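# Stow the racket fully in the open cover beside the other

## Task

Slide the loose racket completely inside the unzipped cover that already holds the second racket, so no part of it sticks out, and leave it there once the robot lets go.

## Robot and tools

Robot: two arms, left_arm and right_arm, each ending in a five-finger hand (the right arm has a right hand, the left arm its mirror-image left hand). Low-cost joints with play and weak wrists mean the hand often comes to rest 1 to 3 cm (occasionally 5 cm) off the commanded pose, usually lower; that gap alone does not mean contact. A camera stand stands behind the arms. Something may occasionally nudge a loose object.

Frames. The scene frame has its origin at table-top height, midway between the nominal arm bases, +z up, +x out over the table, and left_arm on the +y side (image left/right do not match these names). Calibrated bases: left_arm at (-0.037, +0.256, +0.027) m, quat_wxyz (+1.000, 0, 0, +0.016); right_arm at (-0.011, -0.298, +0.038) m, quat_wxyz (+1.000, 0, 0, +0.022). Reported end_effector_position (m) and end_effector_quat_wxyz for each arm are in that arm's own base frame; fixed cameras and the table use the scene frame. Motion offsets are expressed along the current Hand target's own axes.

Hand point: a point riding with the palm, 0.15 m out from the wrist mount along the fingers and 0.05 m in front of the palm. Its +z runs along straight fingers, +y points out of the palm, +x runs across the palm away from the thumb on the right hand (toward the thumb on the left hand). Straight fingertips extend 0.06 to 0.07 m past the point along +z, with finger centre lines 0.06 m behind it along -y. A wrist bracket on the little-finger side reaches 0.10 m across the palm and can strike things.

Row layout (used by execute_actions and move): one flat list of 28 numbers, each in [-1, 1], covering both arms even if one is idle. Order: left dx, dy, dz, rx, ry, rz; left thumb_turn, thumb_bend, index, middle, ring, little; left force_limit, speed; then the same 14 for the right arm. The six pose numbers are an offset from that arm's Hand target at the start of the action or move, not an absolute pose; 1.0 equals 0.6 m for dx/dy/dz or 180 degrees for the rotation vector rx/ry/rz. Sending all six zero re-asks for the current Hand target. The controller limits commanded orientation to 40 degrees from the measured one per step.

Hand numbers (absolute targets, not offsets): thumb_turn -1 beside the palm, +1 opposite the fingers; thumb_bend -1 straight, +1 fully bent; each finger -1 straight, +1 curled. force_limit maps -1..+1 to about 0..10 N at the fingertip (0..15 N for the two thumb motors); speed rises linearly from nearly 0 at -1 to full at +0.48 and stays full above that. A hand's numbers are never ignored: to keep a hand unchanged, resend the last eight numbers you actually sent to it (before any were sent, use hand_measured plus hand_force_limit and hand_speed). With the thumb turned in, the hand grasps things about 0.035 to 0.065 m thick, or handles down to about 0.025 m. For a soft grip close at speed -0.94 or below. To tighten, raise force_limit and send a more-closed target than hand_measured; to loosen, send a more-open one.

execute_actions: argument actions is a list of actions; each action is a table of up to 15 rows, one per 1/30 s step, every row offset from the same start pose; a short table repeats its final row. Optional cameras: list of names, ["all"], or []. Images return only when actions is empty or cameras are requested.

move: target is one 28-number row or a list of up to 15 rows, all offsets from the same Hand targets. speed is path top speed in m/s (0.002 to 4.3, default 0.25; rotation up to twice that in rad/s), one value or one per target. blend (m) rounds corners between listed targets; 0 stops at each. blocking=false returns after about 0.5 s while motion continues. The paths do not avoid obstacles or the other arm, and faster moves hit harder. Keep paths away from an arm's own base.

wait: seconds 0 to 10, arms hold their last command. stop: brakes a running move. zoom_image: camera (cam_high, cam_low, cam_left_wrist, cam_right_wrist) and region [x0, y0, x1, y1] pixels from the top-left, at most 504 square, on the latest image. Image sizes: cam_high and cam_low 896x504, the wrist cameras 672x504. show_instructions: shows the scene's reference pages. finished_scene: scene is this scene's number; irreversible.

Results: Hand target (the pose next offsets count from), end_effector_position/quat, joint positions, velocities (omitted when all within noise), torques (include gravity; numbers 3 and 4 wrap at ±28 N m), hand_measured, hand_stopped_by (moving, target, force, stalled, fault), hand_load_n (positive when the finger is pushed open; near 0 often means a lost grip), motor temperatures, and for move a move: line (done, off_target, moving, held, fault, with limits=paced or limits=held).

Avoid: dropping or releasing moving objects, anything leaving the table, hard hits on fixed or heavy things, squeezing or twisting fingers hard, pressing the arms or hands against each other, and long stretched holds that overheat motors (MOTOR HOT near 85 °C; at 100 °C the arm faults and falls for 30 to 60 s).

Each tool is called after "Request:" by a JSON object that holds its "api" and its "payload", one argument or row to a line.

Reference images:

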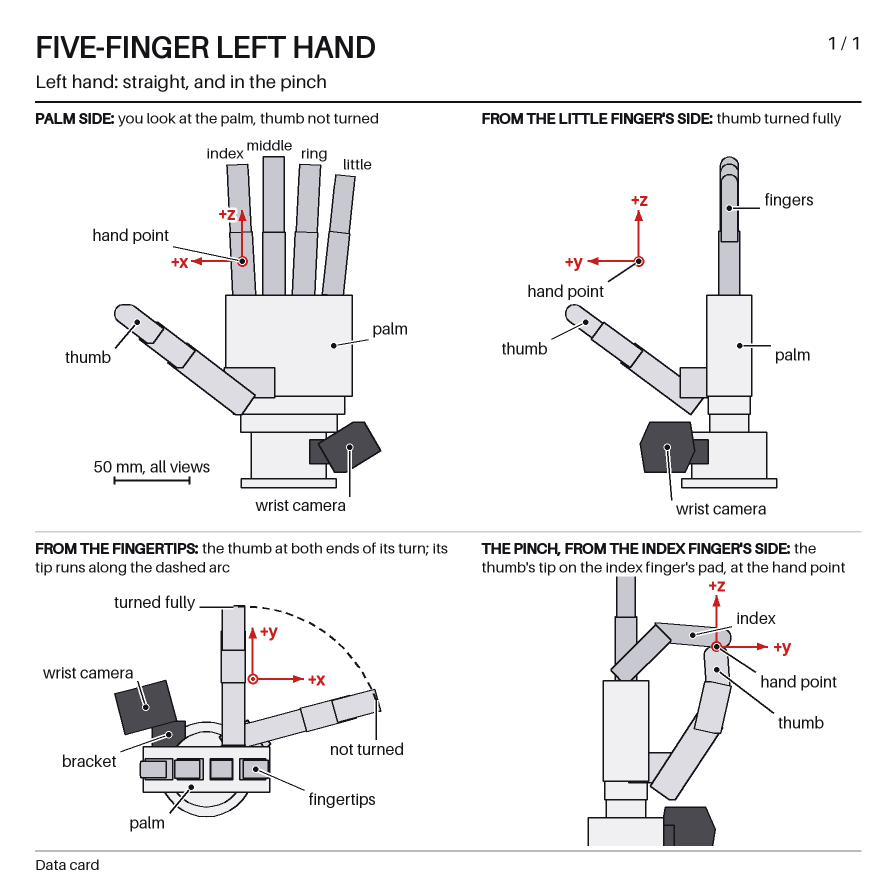

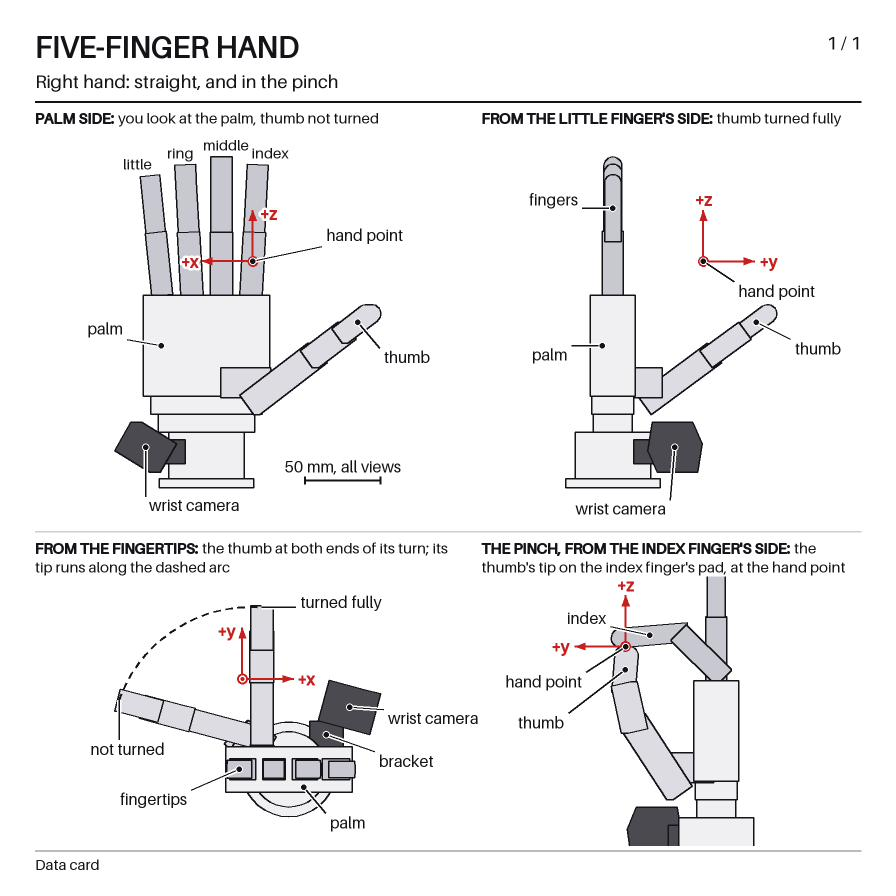

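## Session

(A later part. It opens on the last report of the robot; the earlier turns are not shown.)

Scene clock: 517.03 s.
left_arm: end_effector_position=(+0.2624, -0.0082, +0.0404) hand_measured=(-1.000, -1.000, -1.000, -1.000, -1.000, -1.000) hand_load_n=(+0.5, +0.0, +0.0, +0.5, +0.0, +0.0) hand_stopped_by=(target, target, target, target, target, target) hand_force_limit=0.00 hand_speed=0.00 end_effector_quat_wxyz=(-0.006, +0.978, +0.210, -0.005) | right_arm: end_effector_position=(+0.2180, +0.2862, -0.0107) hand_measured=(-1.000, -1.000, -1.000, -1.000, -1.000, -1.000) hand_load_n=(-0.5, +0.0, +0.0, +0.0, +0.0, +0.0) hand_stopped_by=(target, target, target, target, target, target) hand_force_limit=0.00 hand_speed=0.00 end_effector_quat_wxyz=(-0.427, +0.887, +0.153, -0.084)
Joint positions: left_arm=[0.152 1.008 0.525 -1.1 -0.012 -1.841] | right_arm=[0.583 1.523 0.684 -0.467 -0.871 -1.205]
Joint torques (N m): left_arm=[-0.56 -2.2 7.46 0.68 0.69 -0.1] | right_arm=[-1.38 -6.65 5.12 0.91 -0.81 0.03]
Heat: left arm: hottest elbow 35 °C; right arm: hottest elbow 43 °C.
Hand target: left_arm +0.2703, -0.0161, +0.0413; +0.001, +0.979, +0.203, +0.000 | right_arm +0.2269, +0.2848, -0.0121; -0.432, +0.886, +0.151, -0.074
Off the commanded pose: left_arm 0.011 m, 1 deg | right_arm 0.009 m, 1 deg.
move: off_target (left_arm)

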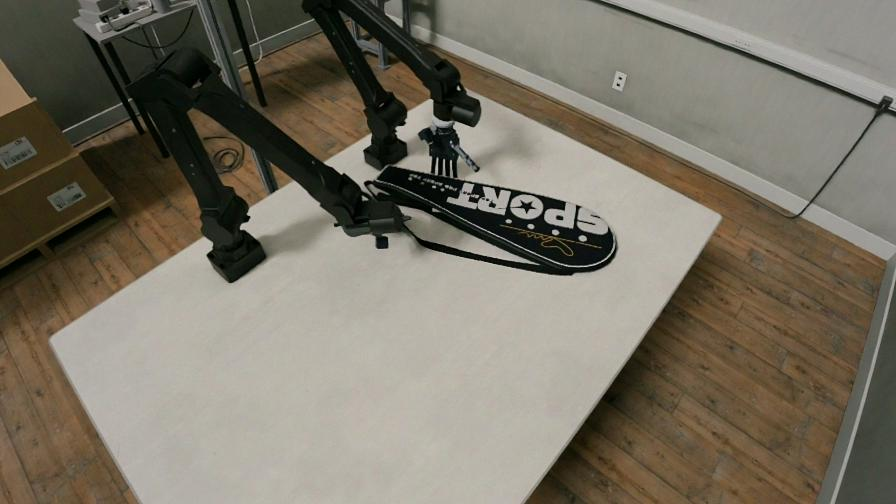

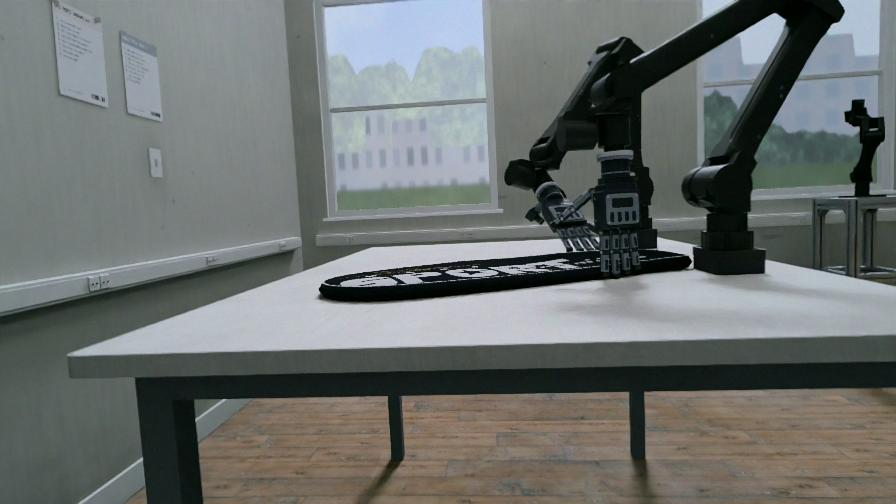

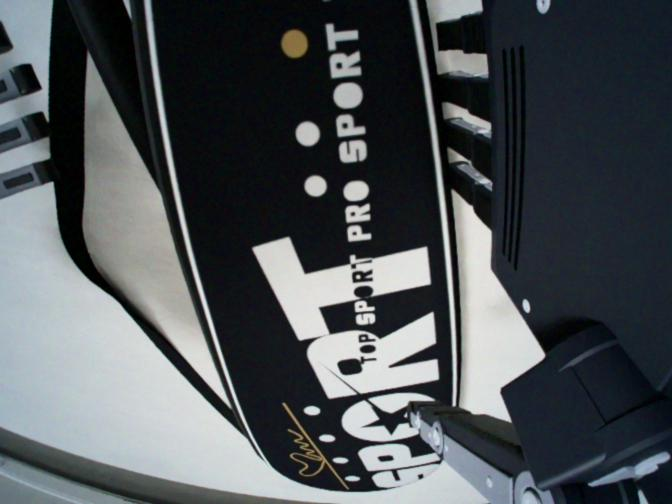

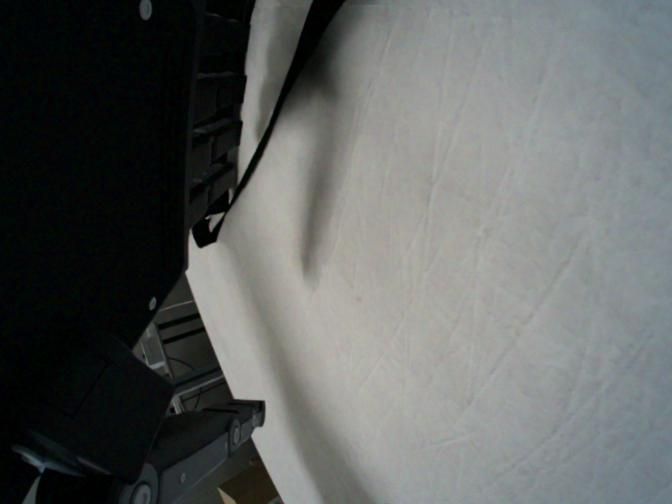

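Request:
{"api": "move", "payload": {
  "target": [
    [0,0,0,0,0,0,-1,-1,-1,-1,-1,-1,0,0,0,0.0236,0.0185,0,0,0,-1,-1,-1,-1,-1,-1,0,0],
    [0,0,0,0,0,0,-1,-1,-1,-1,-1,-1,0,0,0,-0.038,0.0973,0,0,0,-1,-1,-1,-1,-1,-1,0,0]
  ],
  "speed": [0.05,0.05],
  "cameras": ["cam_high","cam_left_wrist","cam_right_wrist"]
}}

Request:
{"api": "zoom_image", "payload": {
  "camera": "cam_high",
  "region": [300, 100, 500, 260]
}}

Scene clock: 528.37 s.
left_arm: end_effector_position=(+0.2624, -0.0082, +0.0404) hand_measured=(-1.000, -1.000, -1.000, -1.000, -1.000, -1.000) hand_load_n=(+0.0, +0.0, +0.0, +0.5, +0.0, +0.0) hand_stopped_by=(target, target, target, target, target, target) hand_force_limit=0.00 hand_speed=0.00 end_effector_quat_wxyz=(-0.006, +0.978, +0.210, -0.005) | right_arm: end_effector_position=(+0.2054, +0.3301, -0.0315) hand_measured=(-1.000, -1.000, -1.000, -1.000, -1.000, -1.000) hand_load_n=(+0.0, +0.0, -0.5, +0.0, +0.0, +0.0) hand_stopped_by=(target, target, target, target, target, target) hand_force_limit=0.00 hand_speed=0.00 end_effector_quat_wxyz=(-0.428, +0.889, +0.143, -0.079)
Joint positions: left_arm=[0.152 1.008 0.525 -1.1 -0.012 -1.842] | right_arm=[0.704 1.594 0.672 -0.229 -0.823 -1]
Joint torques (N m): left_arm=[-0.62 -2.14 7.47 0.68 0.69 -0.13] | right_arm=[1.08 -7.12 5.83 1.29 -0.42 0.26]
Heat: left arm: hottest shoulder 34 °C; right arm: hottest elbow 42 °C.
Hand target: left_arm +0.2703, -0.0162, +0.0413; +0.001, +0.979, +0.203, +0.000 | right_arm +0.2069, +0.3415, -0.0301; -0.432, +0.886, +0.151, -0.074
Off the commanded pose: left_arm 0.011 m, 1 deg | right_arm 0.012 m, 1 deg.
move: off_target (left_arm, right_arm)
Images, in order (width x height): cam_high 896x504, cam_left_wrist 672x504, cam_right_wrist 672x504.

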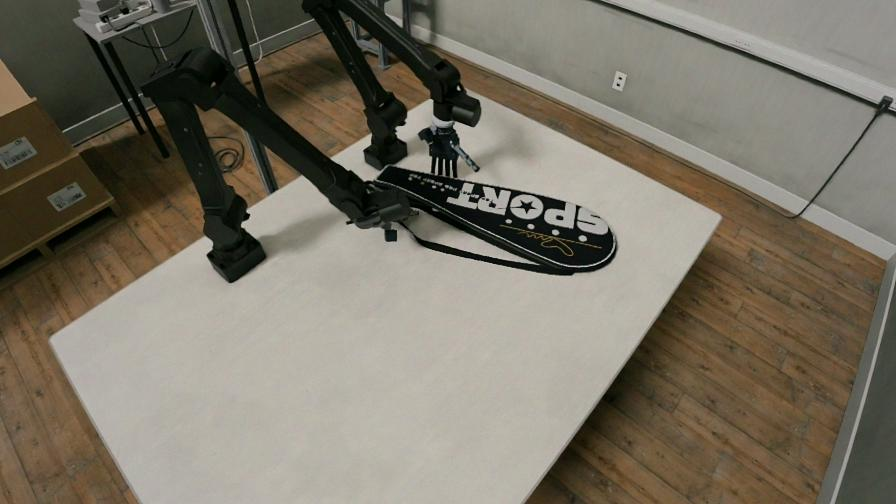

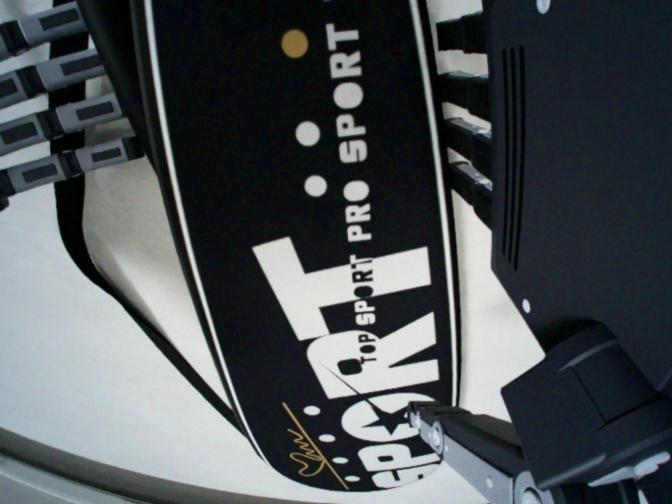

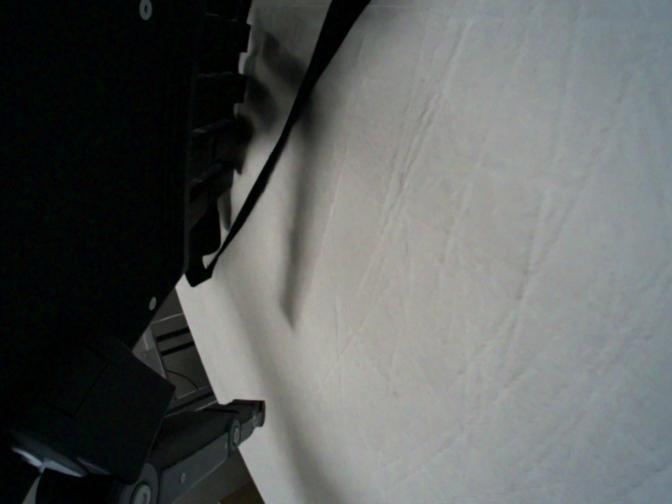

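Scaled by 2.520 from the camera's 896x504 image, which has a finer 1280x720 frame.

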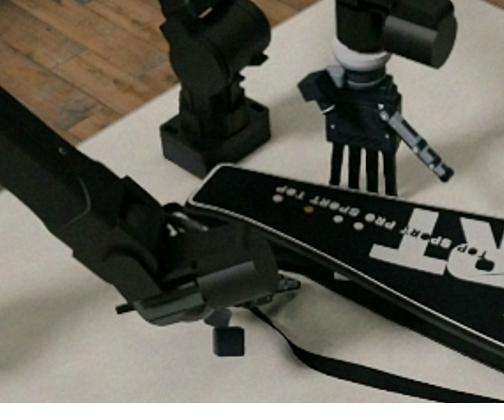

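Request:
{"api": "move", "payload": {
  "target": [
    [0,0,0,0,0,0,-1,-1,-1,-1,-1,-1,0,0,-0.02,-0.0472,0.06,0,0,0,-1,-1,-1,-1,-1,-1,0,0]
  ],
  "speed": [0.05],
  "cameras": ["cam_high","cam_left_wrist","cam_right_wrist"]
}}

Scene clock: 534.87 s.
left_arm: end_effector_position=(+0.2630, -0.0068, +0.0403) hand_measured=(-1.000, -1.000, -1.000, -1.000, -1.000, -1.000) hand_load_n=(+0.0, +0.0, +0.5, -0.5, +0.5, +0.0) hand_stopped_by=(target, target, target, target, target, target) hand_force_limit=0.00 hand_speed=0.00 end_effector_quat_wxyz=(-0.009, +0.977, +0.211, -0.004) | right_arm: end_effector_position=(+0.1876, +0.3613, -0.0307) hand_measured=(-1.000, -1.000, -1.000, -1.000, -1.000, -1.000) hand_load_n=(+0.0, +0.0, -1.5, -1.0, -0.5, +0.0) hand_stopped_by=(target, target, target, target, target, target) hand_force_limit=0.00 hand_speed=0.00 end_effector_quat_wxyz=(-0.424, +0.893, +0.134, -0.074)
Joint positions: left_arm=[0.152 1.008 0.525 -1.097 -0.018 -1.845] | right_arm=[0.805 1.598 0.672 -0.125 -0.76 -0.852]
Joint torques (N m): left_arm=[-0.62 -2.2 7.46 0.59 0.95 -0.1] | right_arm=[3.02 -6.71 6.05 1.98 -0.49 0.32]
Heat: left arm: hottest shoulder 34 °C; right arm: hottest elbow 41 °C.
Hand target: left_arm +0.2704, -0.0161, +0.0413; +0.001, +0.979, +0.203, +0.000 | right_arm +0.1804, +0.3807, -0.0299; -0.432, +0.886, +0.151, -0.074
Off the commanded pose: left_arm 0.012 m, 2 deg | right_arm 0.021 m, 2 deg.
move: off_target (left_arm, right_arm)
Images, in order (width x height): cam_high 896x504, cam_left_wrist 672x504, cam_right_wrist 672x504.

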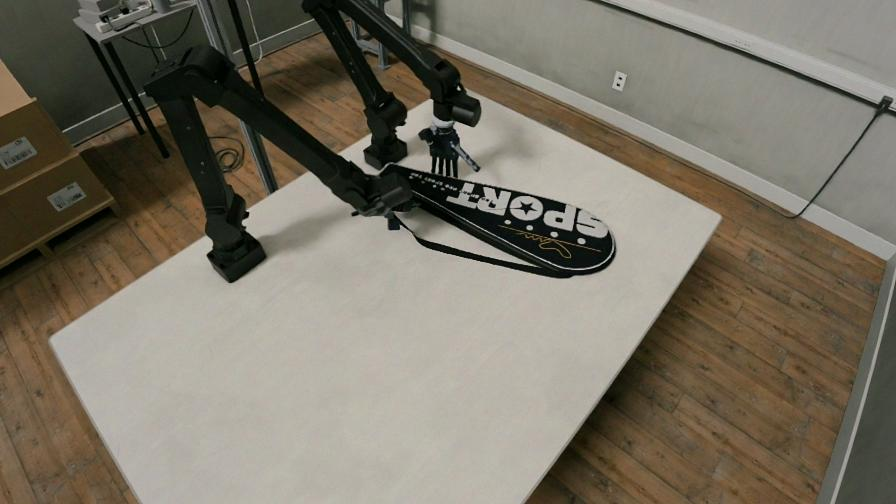

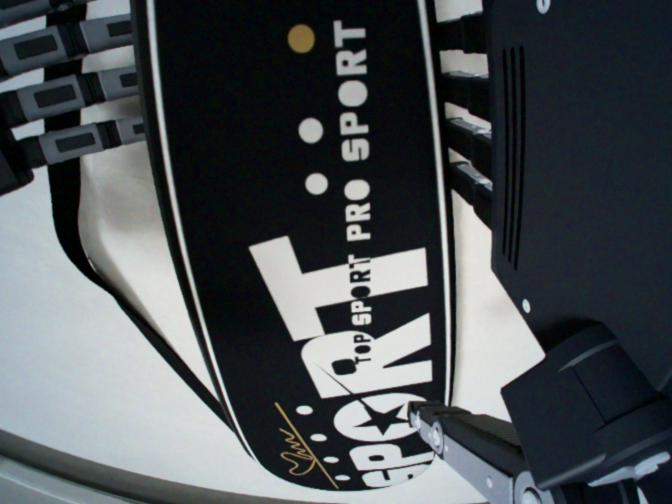

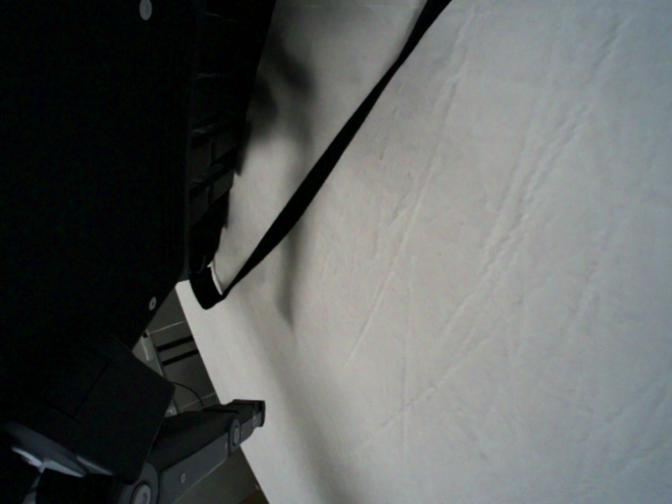

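Request:
{"api": "move", "payload": {
  "target": [
    [0,0,0,0,0,0,-1,-1,-1,-1,-1,-1,0,0,-0.0177,-0.059,0.0592,0,0.0219,0.0171,-1,-1,-1,-1,-1,-1,0,0]
  ],
  "speed": [0.05],
  "cameras": ["cam_high","cam_left_wrist","cam_right_wrist"]
}}

Scene clock: 542.57 s.
left_arm: end_effector_position=(+0.2641, -0.0034, +0.0395) hand_measured=(-1.000, -1.000, -1.000, -1.000, -1.000, -1.000) hand_load_n=(+0.0, +0.0, +0.0, +0.5, +0.5, +0.0) hand_stopped_by=(target, target, target, target, target, target) hand_force_limit=0.00 hand_speed=0.00 end_effector_quat_wxyz=(-0.017, +0.977, +0.211, -0.001) | right_arm: end_effector_position=(+0.1603, +0.4070, -0.0292) hand_measured=(-1.000, -1.000, -1.000, -1.000, -1.000, -1.000) hand_load_n=(+0.0, +0.0, -1.0, -1.0, +0.0, +0.0) hand_stopped_by=(target, target, target, target, target, target) hand_force_limit=0.00 hand_speed=0.00 end_effector_quat_wxyz=(-0.422, +0.900, +0.098, -0.057)
Joint positions: left_arm=[0.152 1.01 0.525 -1.091 -0.034 -1.845] | right_arm=[0.952 1.609 0.672 0.033 -0.623 -0.612]
Joint torques (N m): left_arm=[-0.56 -2.32 7.49 0.35 1.63 -0.09] | right_arm=[2.02 -7.65 6.09 2 -0.52 0.25]
Heat: left arm: hottest elbow 34 °C; right arm: hottest elbow 41 °C.
Hand target: left_arm +0.2704, -0.0161, +0.0413; +0.001, +0.979, +0.203, +0.000 | right_arm +0.1538, +0.4241, -0.0239; -0.435, +0.892, +0.113, -0.055
Off the commanded pose: left_arm 0.014 m, 2 deg | right_arm 0.019 m, 2 deg.
move: off_target (left_arm, right_arm)
Images, in order (width x height): cam_high 896x504, cam_left_wrist 672x504, cam_right_wrist 672x504.

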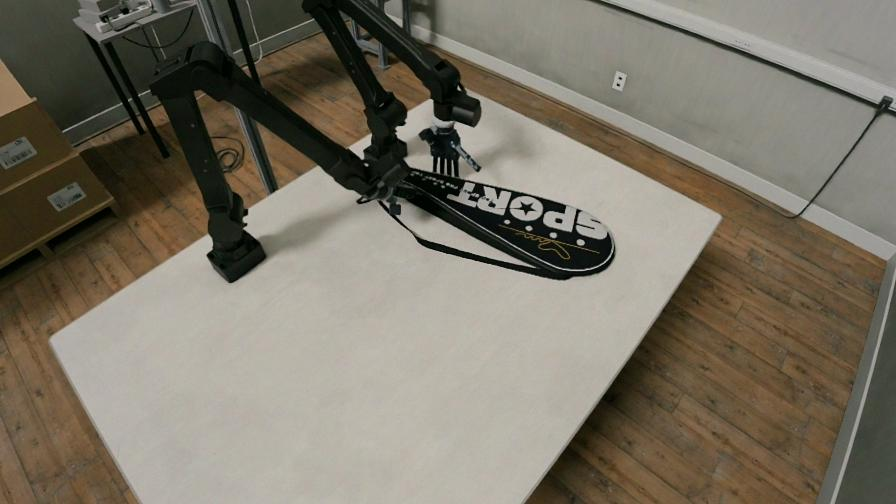

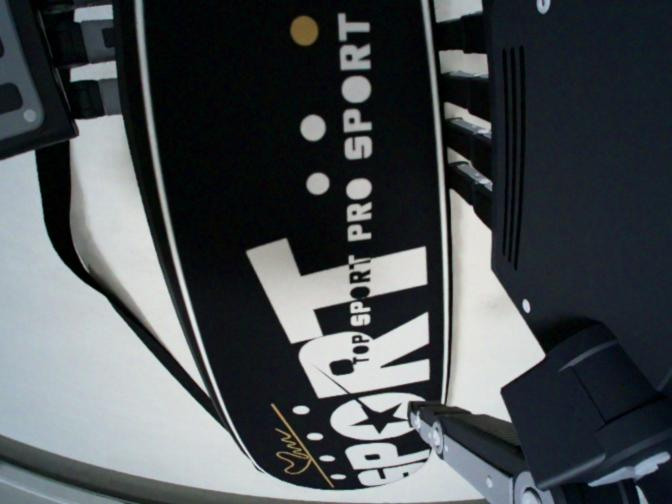

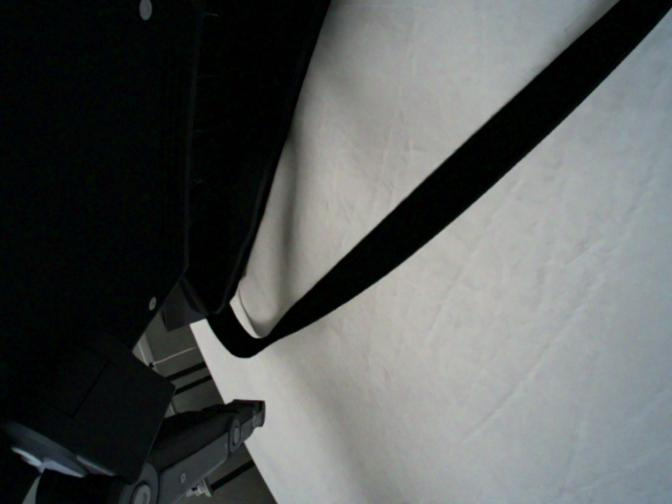

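Request:
{"api": "zoom_image", "payload": {
  "camera": "cam_high",
  "region": [300, 100, 500, 260]
}}

Request:
{"api": "zoom_image", "payload": {
  "camera": "cam_left_wrist",
  "region": [0, 0, 300, 300]
}}

Request:
{"api": "zoom_image", "payload": {
  "camera": "cam_right_wrist",
  "region": [100, 100, 400, 400]
}}

Scaled by 2.520 from the camera's 896x504 image, which has a finer 1280x720 frame.

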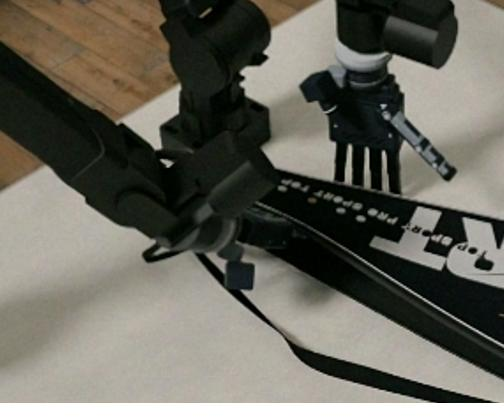

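Scaled by 1.680 from the camera's 672x504 image, which has a finer 960x720 frame.

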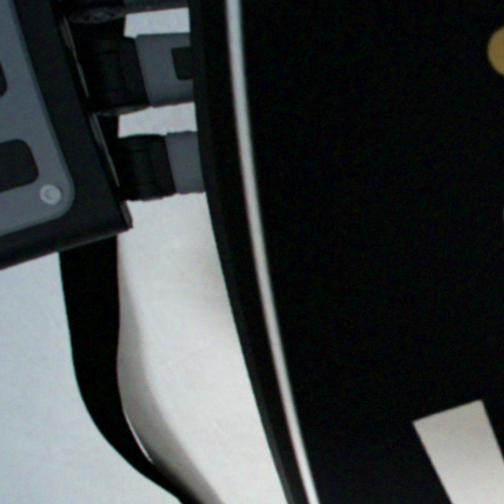

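Scaled by 1.680 from the camera's 672x504 image, which has a finer 960x720 frame.

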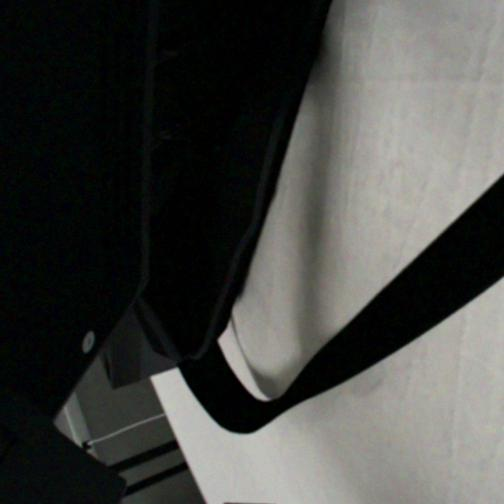

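Request:
{"api": "move", "payload": {
  "target": [
    [0,0,0,0,0,0,-1,-1,-1,-1,-1,-1,0,0,0,0.144,-0.184,0,0,0,-1,-1,-1,-1,-1,-1,0,0]
  ],
  "speed": [0.08],
  "cameras": ["cam_high","cam_left_wrist","cam_right_wrist"]
}}

Request:
{"api": "zoom_image", "payload": {
  "camera": "cam_left_wrist",
  "region": [0, 0, 300, 300]
}}

Scene clock: 556.33 s.
left_arm: end_effector_position=(+0.2642, -0.0041, +0.0396) hand_measured=(-1.000, -1.000, -1.000, -1.000, -1.000, -1.000) hand_load_n=(+0.0, +0.0, +0.0, +1.0, +0.0, +0.0) hand_stopped_by=(target, target, target, target, target, target) hand_force_limit=0.00 hand_speed=0.00 end_effector_quat_wxyz=(-0.016, +0.977, +0.211, -0.001) | right_arm: end_effector_position=(+0.1850, +0.2887, -0.0314) hand_measured=(-1.000, -1.000, -1.000, -1.000, -1.000, -1.000) hand_load_n=(+0.0, +0.0, +0.0, +0.0, +0.0, -0.5) hand_stopped_by=(target, target, target, target, target, target) hand_force_limit=0.00 hand_speed=0.00 end_effector_quat_wxyz=(-0.430, +0.894, +0.109, -0.062)
Joint positions: left_arm=[0.152 1.01 0.525 -1.091 -0.031 -1.845] | right_arm=[0.649 1.48 0.529 -0.18 -0.813 -0.972]
Joint torques (N m): left_arm=[-0.5 -2.37 7.49 0.34 1.5 -0.1] | right_arm=[-1.32 -7.88 4.83 0.05 -0.74 0.02]
Heat: left arm: hottest elbow 34 °C; right arm: hottest elbow 40 °C.
Hand target: left_arm +0.2704, -0.0162, +0.0413; +0.001, +0.979, +0.203, +0.000 | right_arm +0.1887, +0.2884, -0.0240; -0.435, +0.892, +0.113, -0.055
Off the commanded pose: left_arm 0.014 m, 2 deg | right_arm 0.008 m, 1 deg.
move: off_target (left_arm)
Images, in order (width x height): cam_high 896x504, cam_left_wrist 672x504, cam_right_wrist 672x504.

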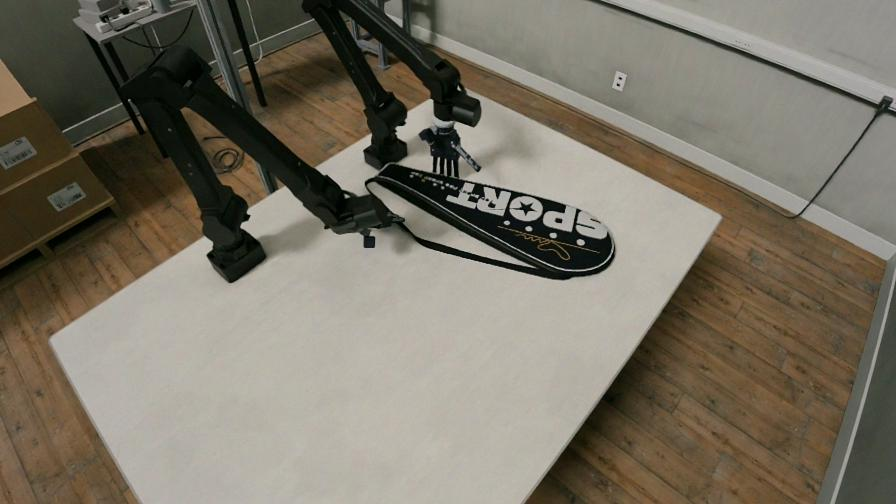

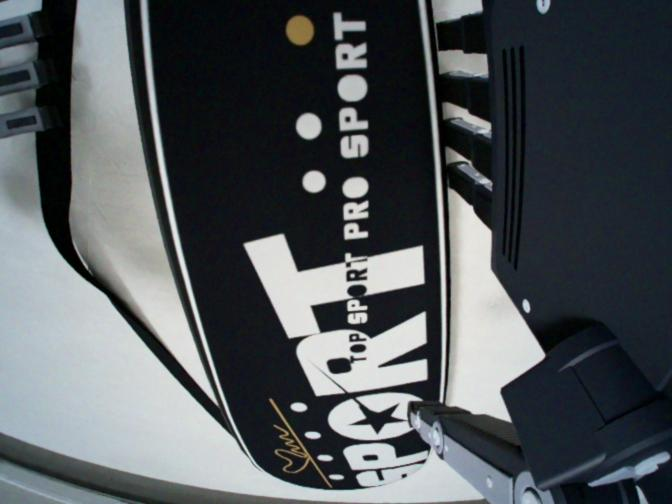

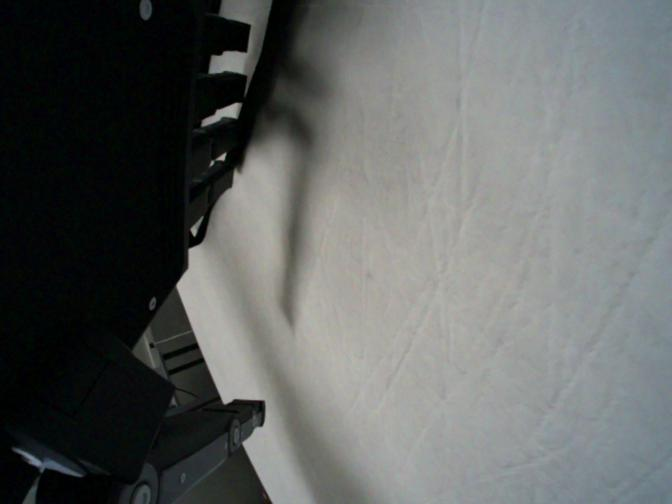

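Scaled by 1.680 from the camera's 672x504 image, which has a finer 960x720 frame.

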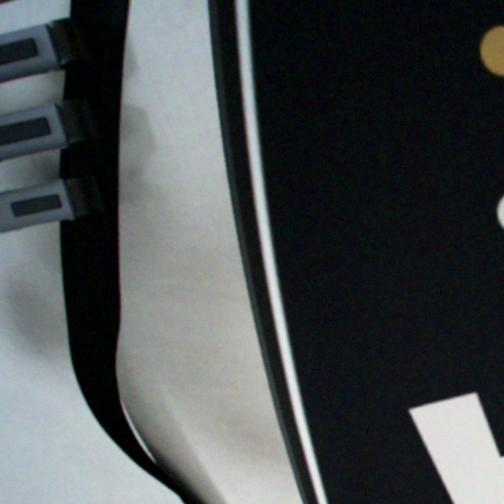

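Request:
{"api": "move", "payload": {
  "target": [
    [0,-0.08,-0.2,0,0,0,-1,-1,-1,-1,-1,-1,0,0,0,-0.15,-0.25,0,0,0,-1,-1,-1,-1,-1,-1,0,0]
  ],
  "speed": [0.15],
  "cameras": ["cam_high","cam_left_wrist","cam_right_wrist"]
}}

Request:
{"api": "zoom_image", "payload": {
  "camera": "cam_high",
  "region": [300, 100, 500, 260]
}}

Scene clock: 561.47 s.
left_arm: end_effector_position=(+0.2364, +0.0200, +0.1341) hand_measured=(-1.000, -1.000, -1.000, -1.000, -1.000, -1.000) hand_load_n=(+0.0, -0.5, +0.0, +0.0, +0.0, +0.0) hand_stopped_by=(target, target, target, target, target, target) hand_force_limit=0.00 hand_speed=0.00 end_effector_quat_wxyz=(+0.002, +0.979, +0.203, -0.030) | right_arm: end_effector_position=(+0.1810, +0.2203, +0.1128) hand_measured=(-1.000, -1.000, -1.000, -1.000, -1.000, -1.000) hand_load_n=(+0.0, +0.0, +0.0, +0.0, +0.0, -0.5) hand_stopped_by=(target, target, target, target, target, target) hand_force_limit=0.00 hand_speed=0.00 end_effector_quat_wxyz=(-0.423, +0.896, +0.101, -0.086)
Joint positions: left_arm=[0.328 0.884 0.72 -1.468 -0.003 -1.652] | right_arm=[0.454 1.109 0.712 -1.002 -0.88 -1.261]
Joint torques (N m): left_arm=[1.73 -3.37 12.42 -0.39 0.26 0.15] | right_arm=[-1.38 -4.95 11.69 -0.34 -0.83 0.04]
Heat: left arm: hottest elbow 35 °C; right arm: hottest elbow 40 °C.
Hand target: left_arm +0.2513, +0.0281, +0.1612; +0.001, +0.979, +0.203, +0.000 | right_arm +0.2044, +0.2275, +0.1392; -0.435, +0.892, +0.113, -0.055
Off the commanded pose: left_arm 0.032 m, 3 deg | right_arm 0.036 m, 4 deg.
move: off_target (left_arm, right_arm)
Images, in order (width x height): cam_high 896x504, cam_left_wrist 672x504, cam_right_wrist 672x504.

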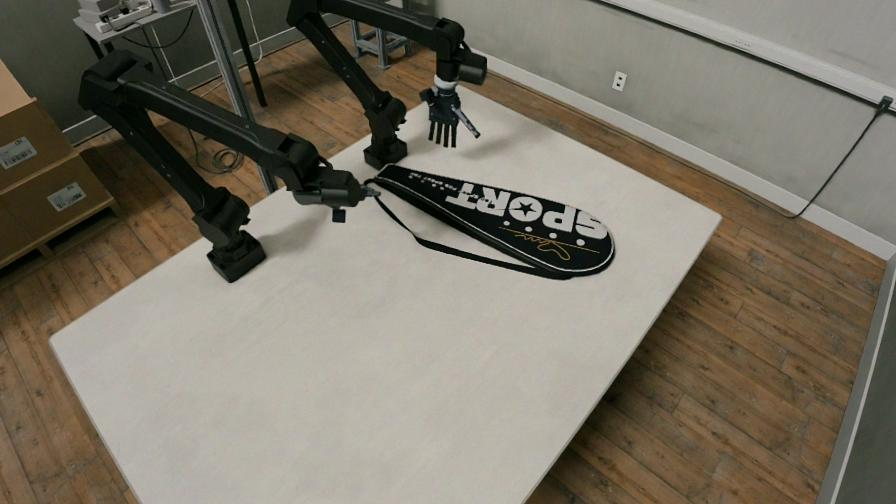

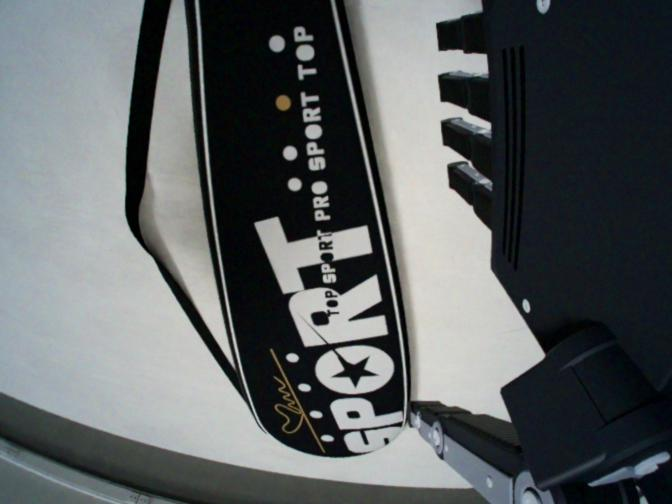

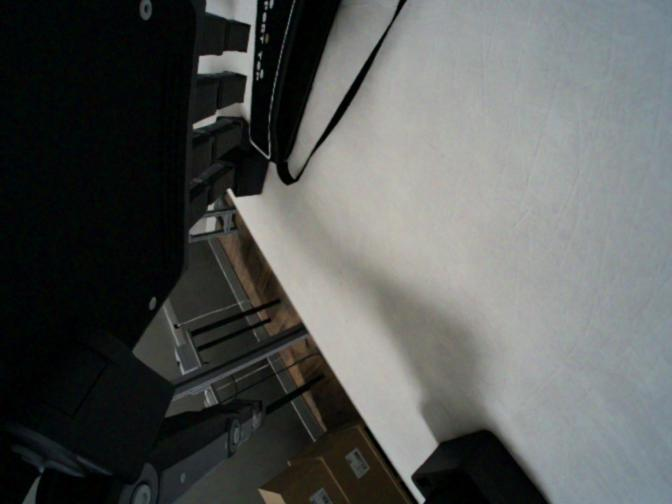

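Scaled by 2.520 from the camera's 896x504 image, which has a finer 1280x720 frame.

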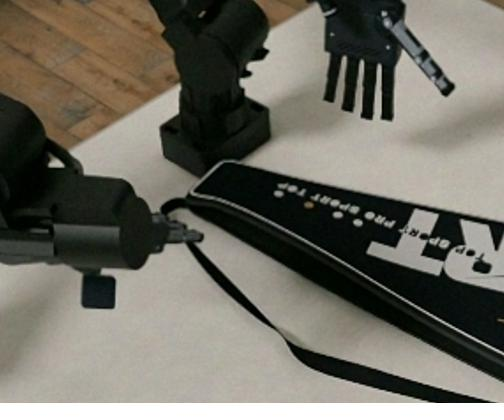

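Request:
{"api": "zoom_image", "payload": {
  "camera": "cam_right_wrist",
  "region": [220, 0, 400, 200]
}}

Request:
{"api": "zoom_image", "payload": {
  "camera": "cam_high",
  "region": [360, 150, 460, 230]
}}

Request:
{"api": "zoom_image", "payload": {
  "camera": "cam_low",
  "region": [300, 230, 720, 320]
}}

Scaled by 2.520 from the camera's 672x504 image, which has a finer 960x720 frame.

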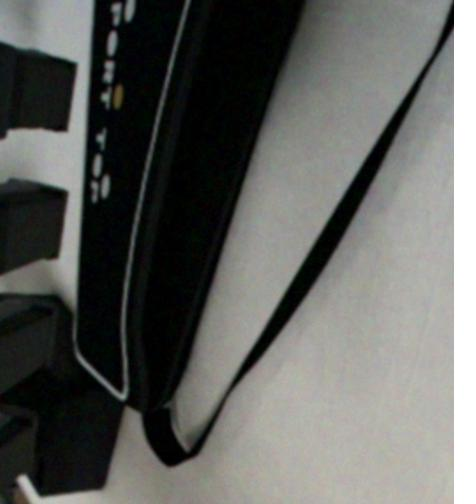

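Scaled by 5.040 from the camera's 896x504 image, which has a finer 1280x720 frame.

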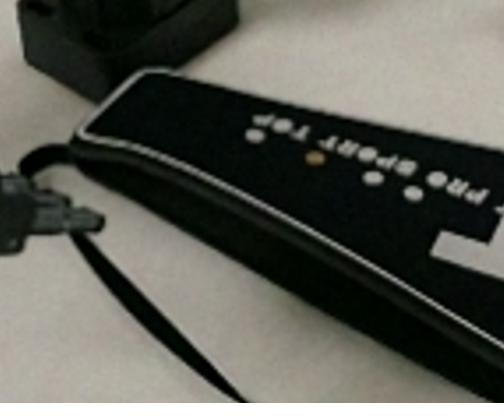

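This scene's latest camera images include none from cam_low. They are from: cam_high, cam_left_wrist, cam_right_wrist. cam_low's image comes with the result of a call that names it in "cameras".

Request:
{"api": "zoom_image", "payload": {
  "camera": "cam_right_wrist",
  "region": [250, 60, 350, 190]
}}

Request:
{"api": "zoom_image", "payload": {
  "camera": "cam_left_wrist",
  "region": [130, 0, 330, 160]
}}

Scaled by 3.877 from the camera's 672x504 image, which has a finer 960x720 frame.

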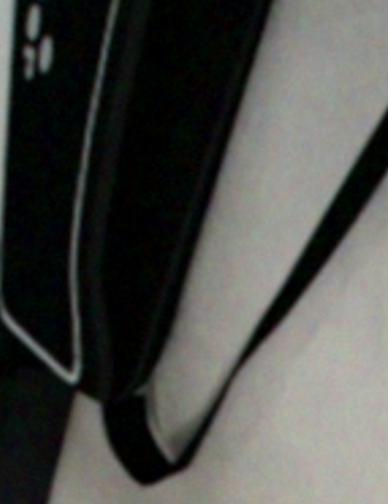

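Scaled by 2.520 from the camera's 672x504 image, which has a finer 960x720 frame.

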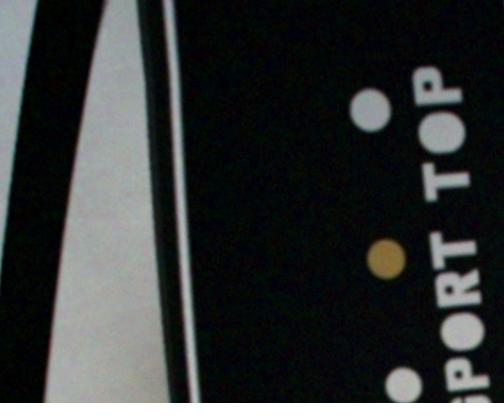

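Request:
{"api": "finished_scene", "payload": {
  "scene": 2
}}

The scene is finished: the task was done.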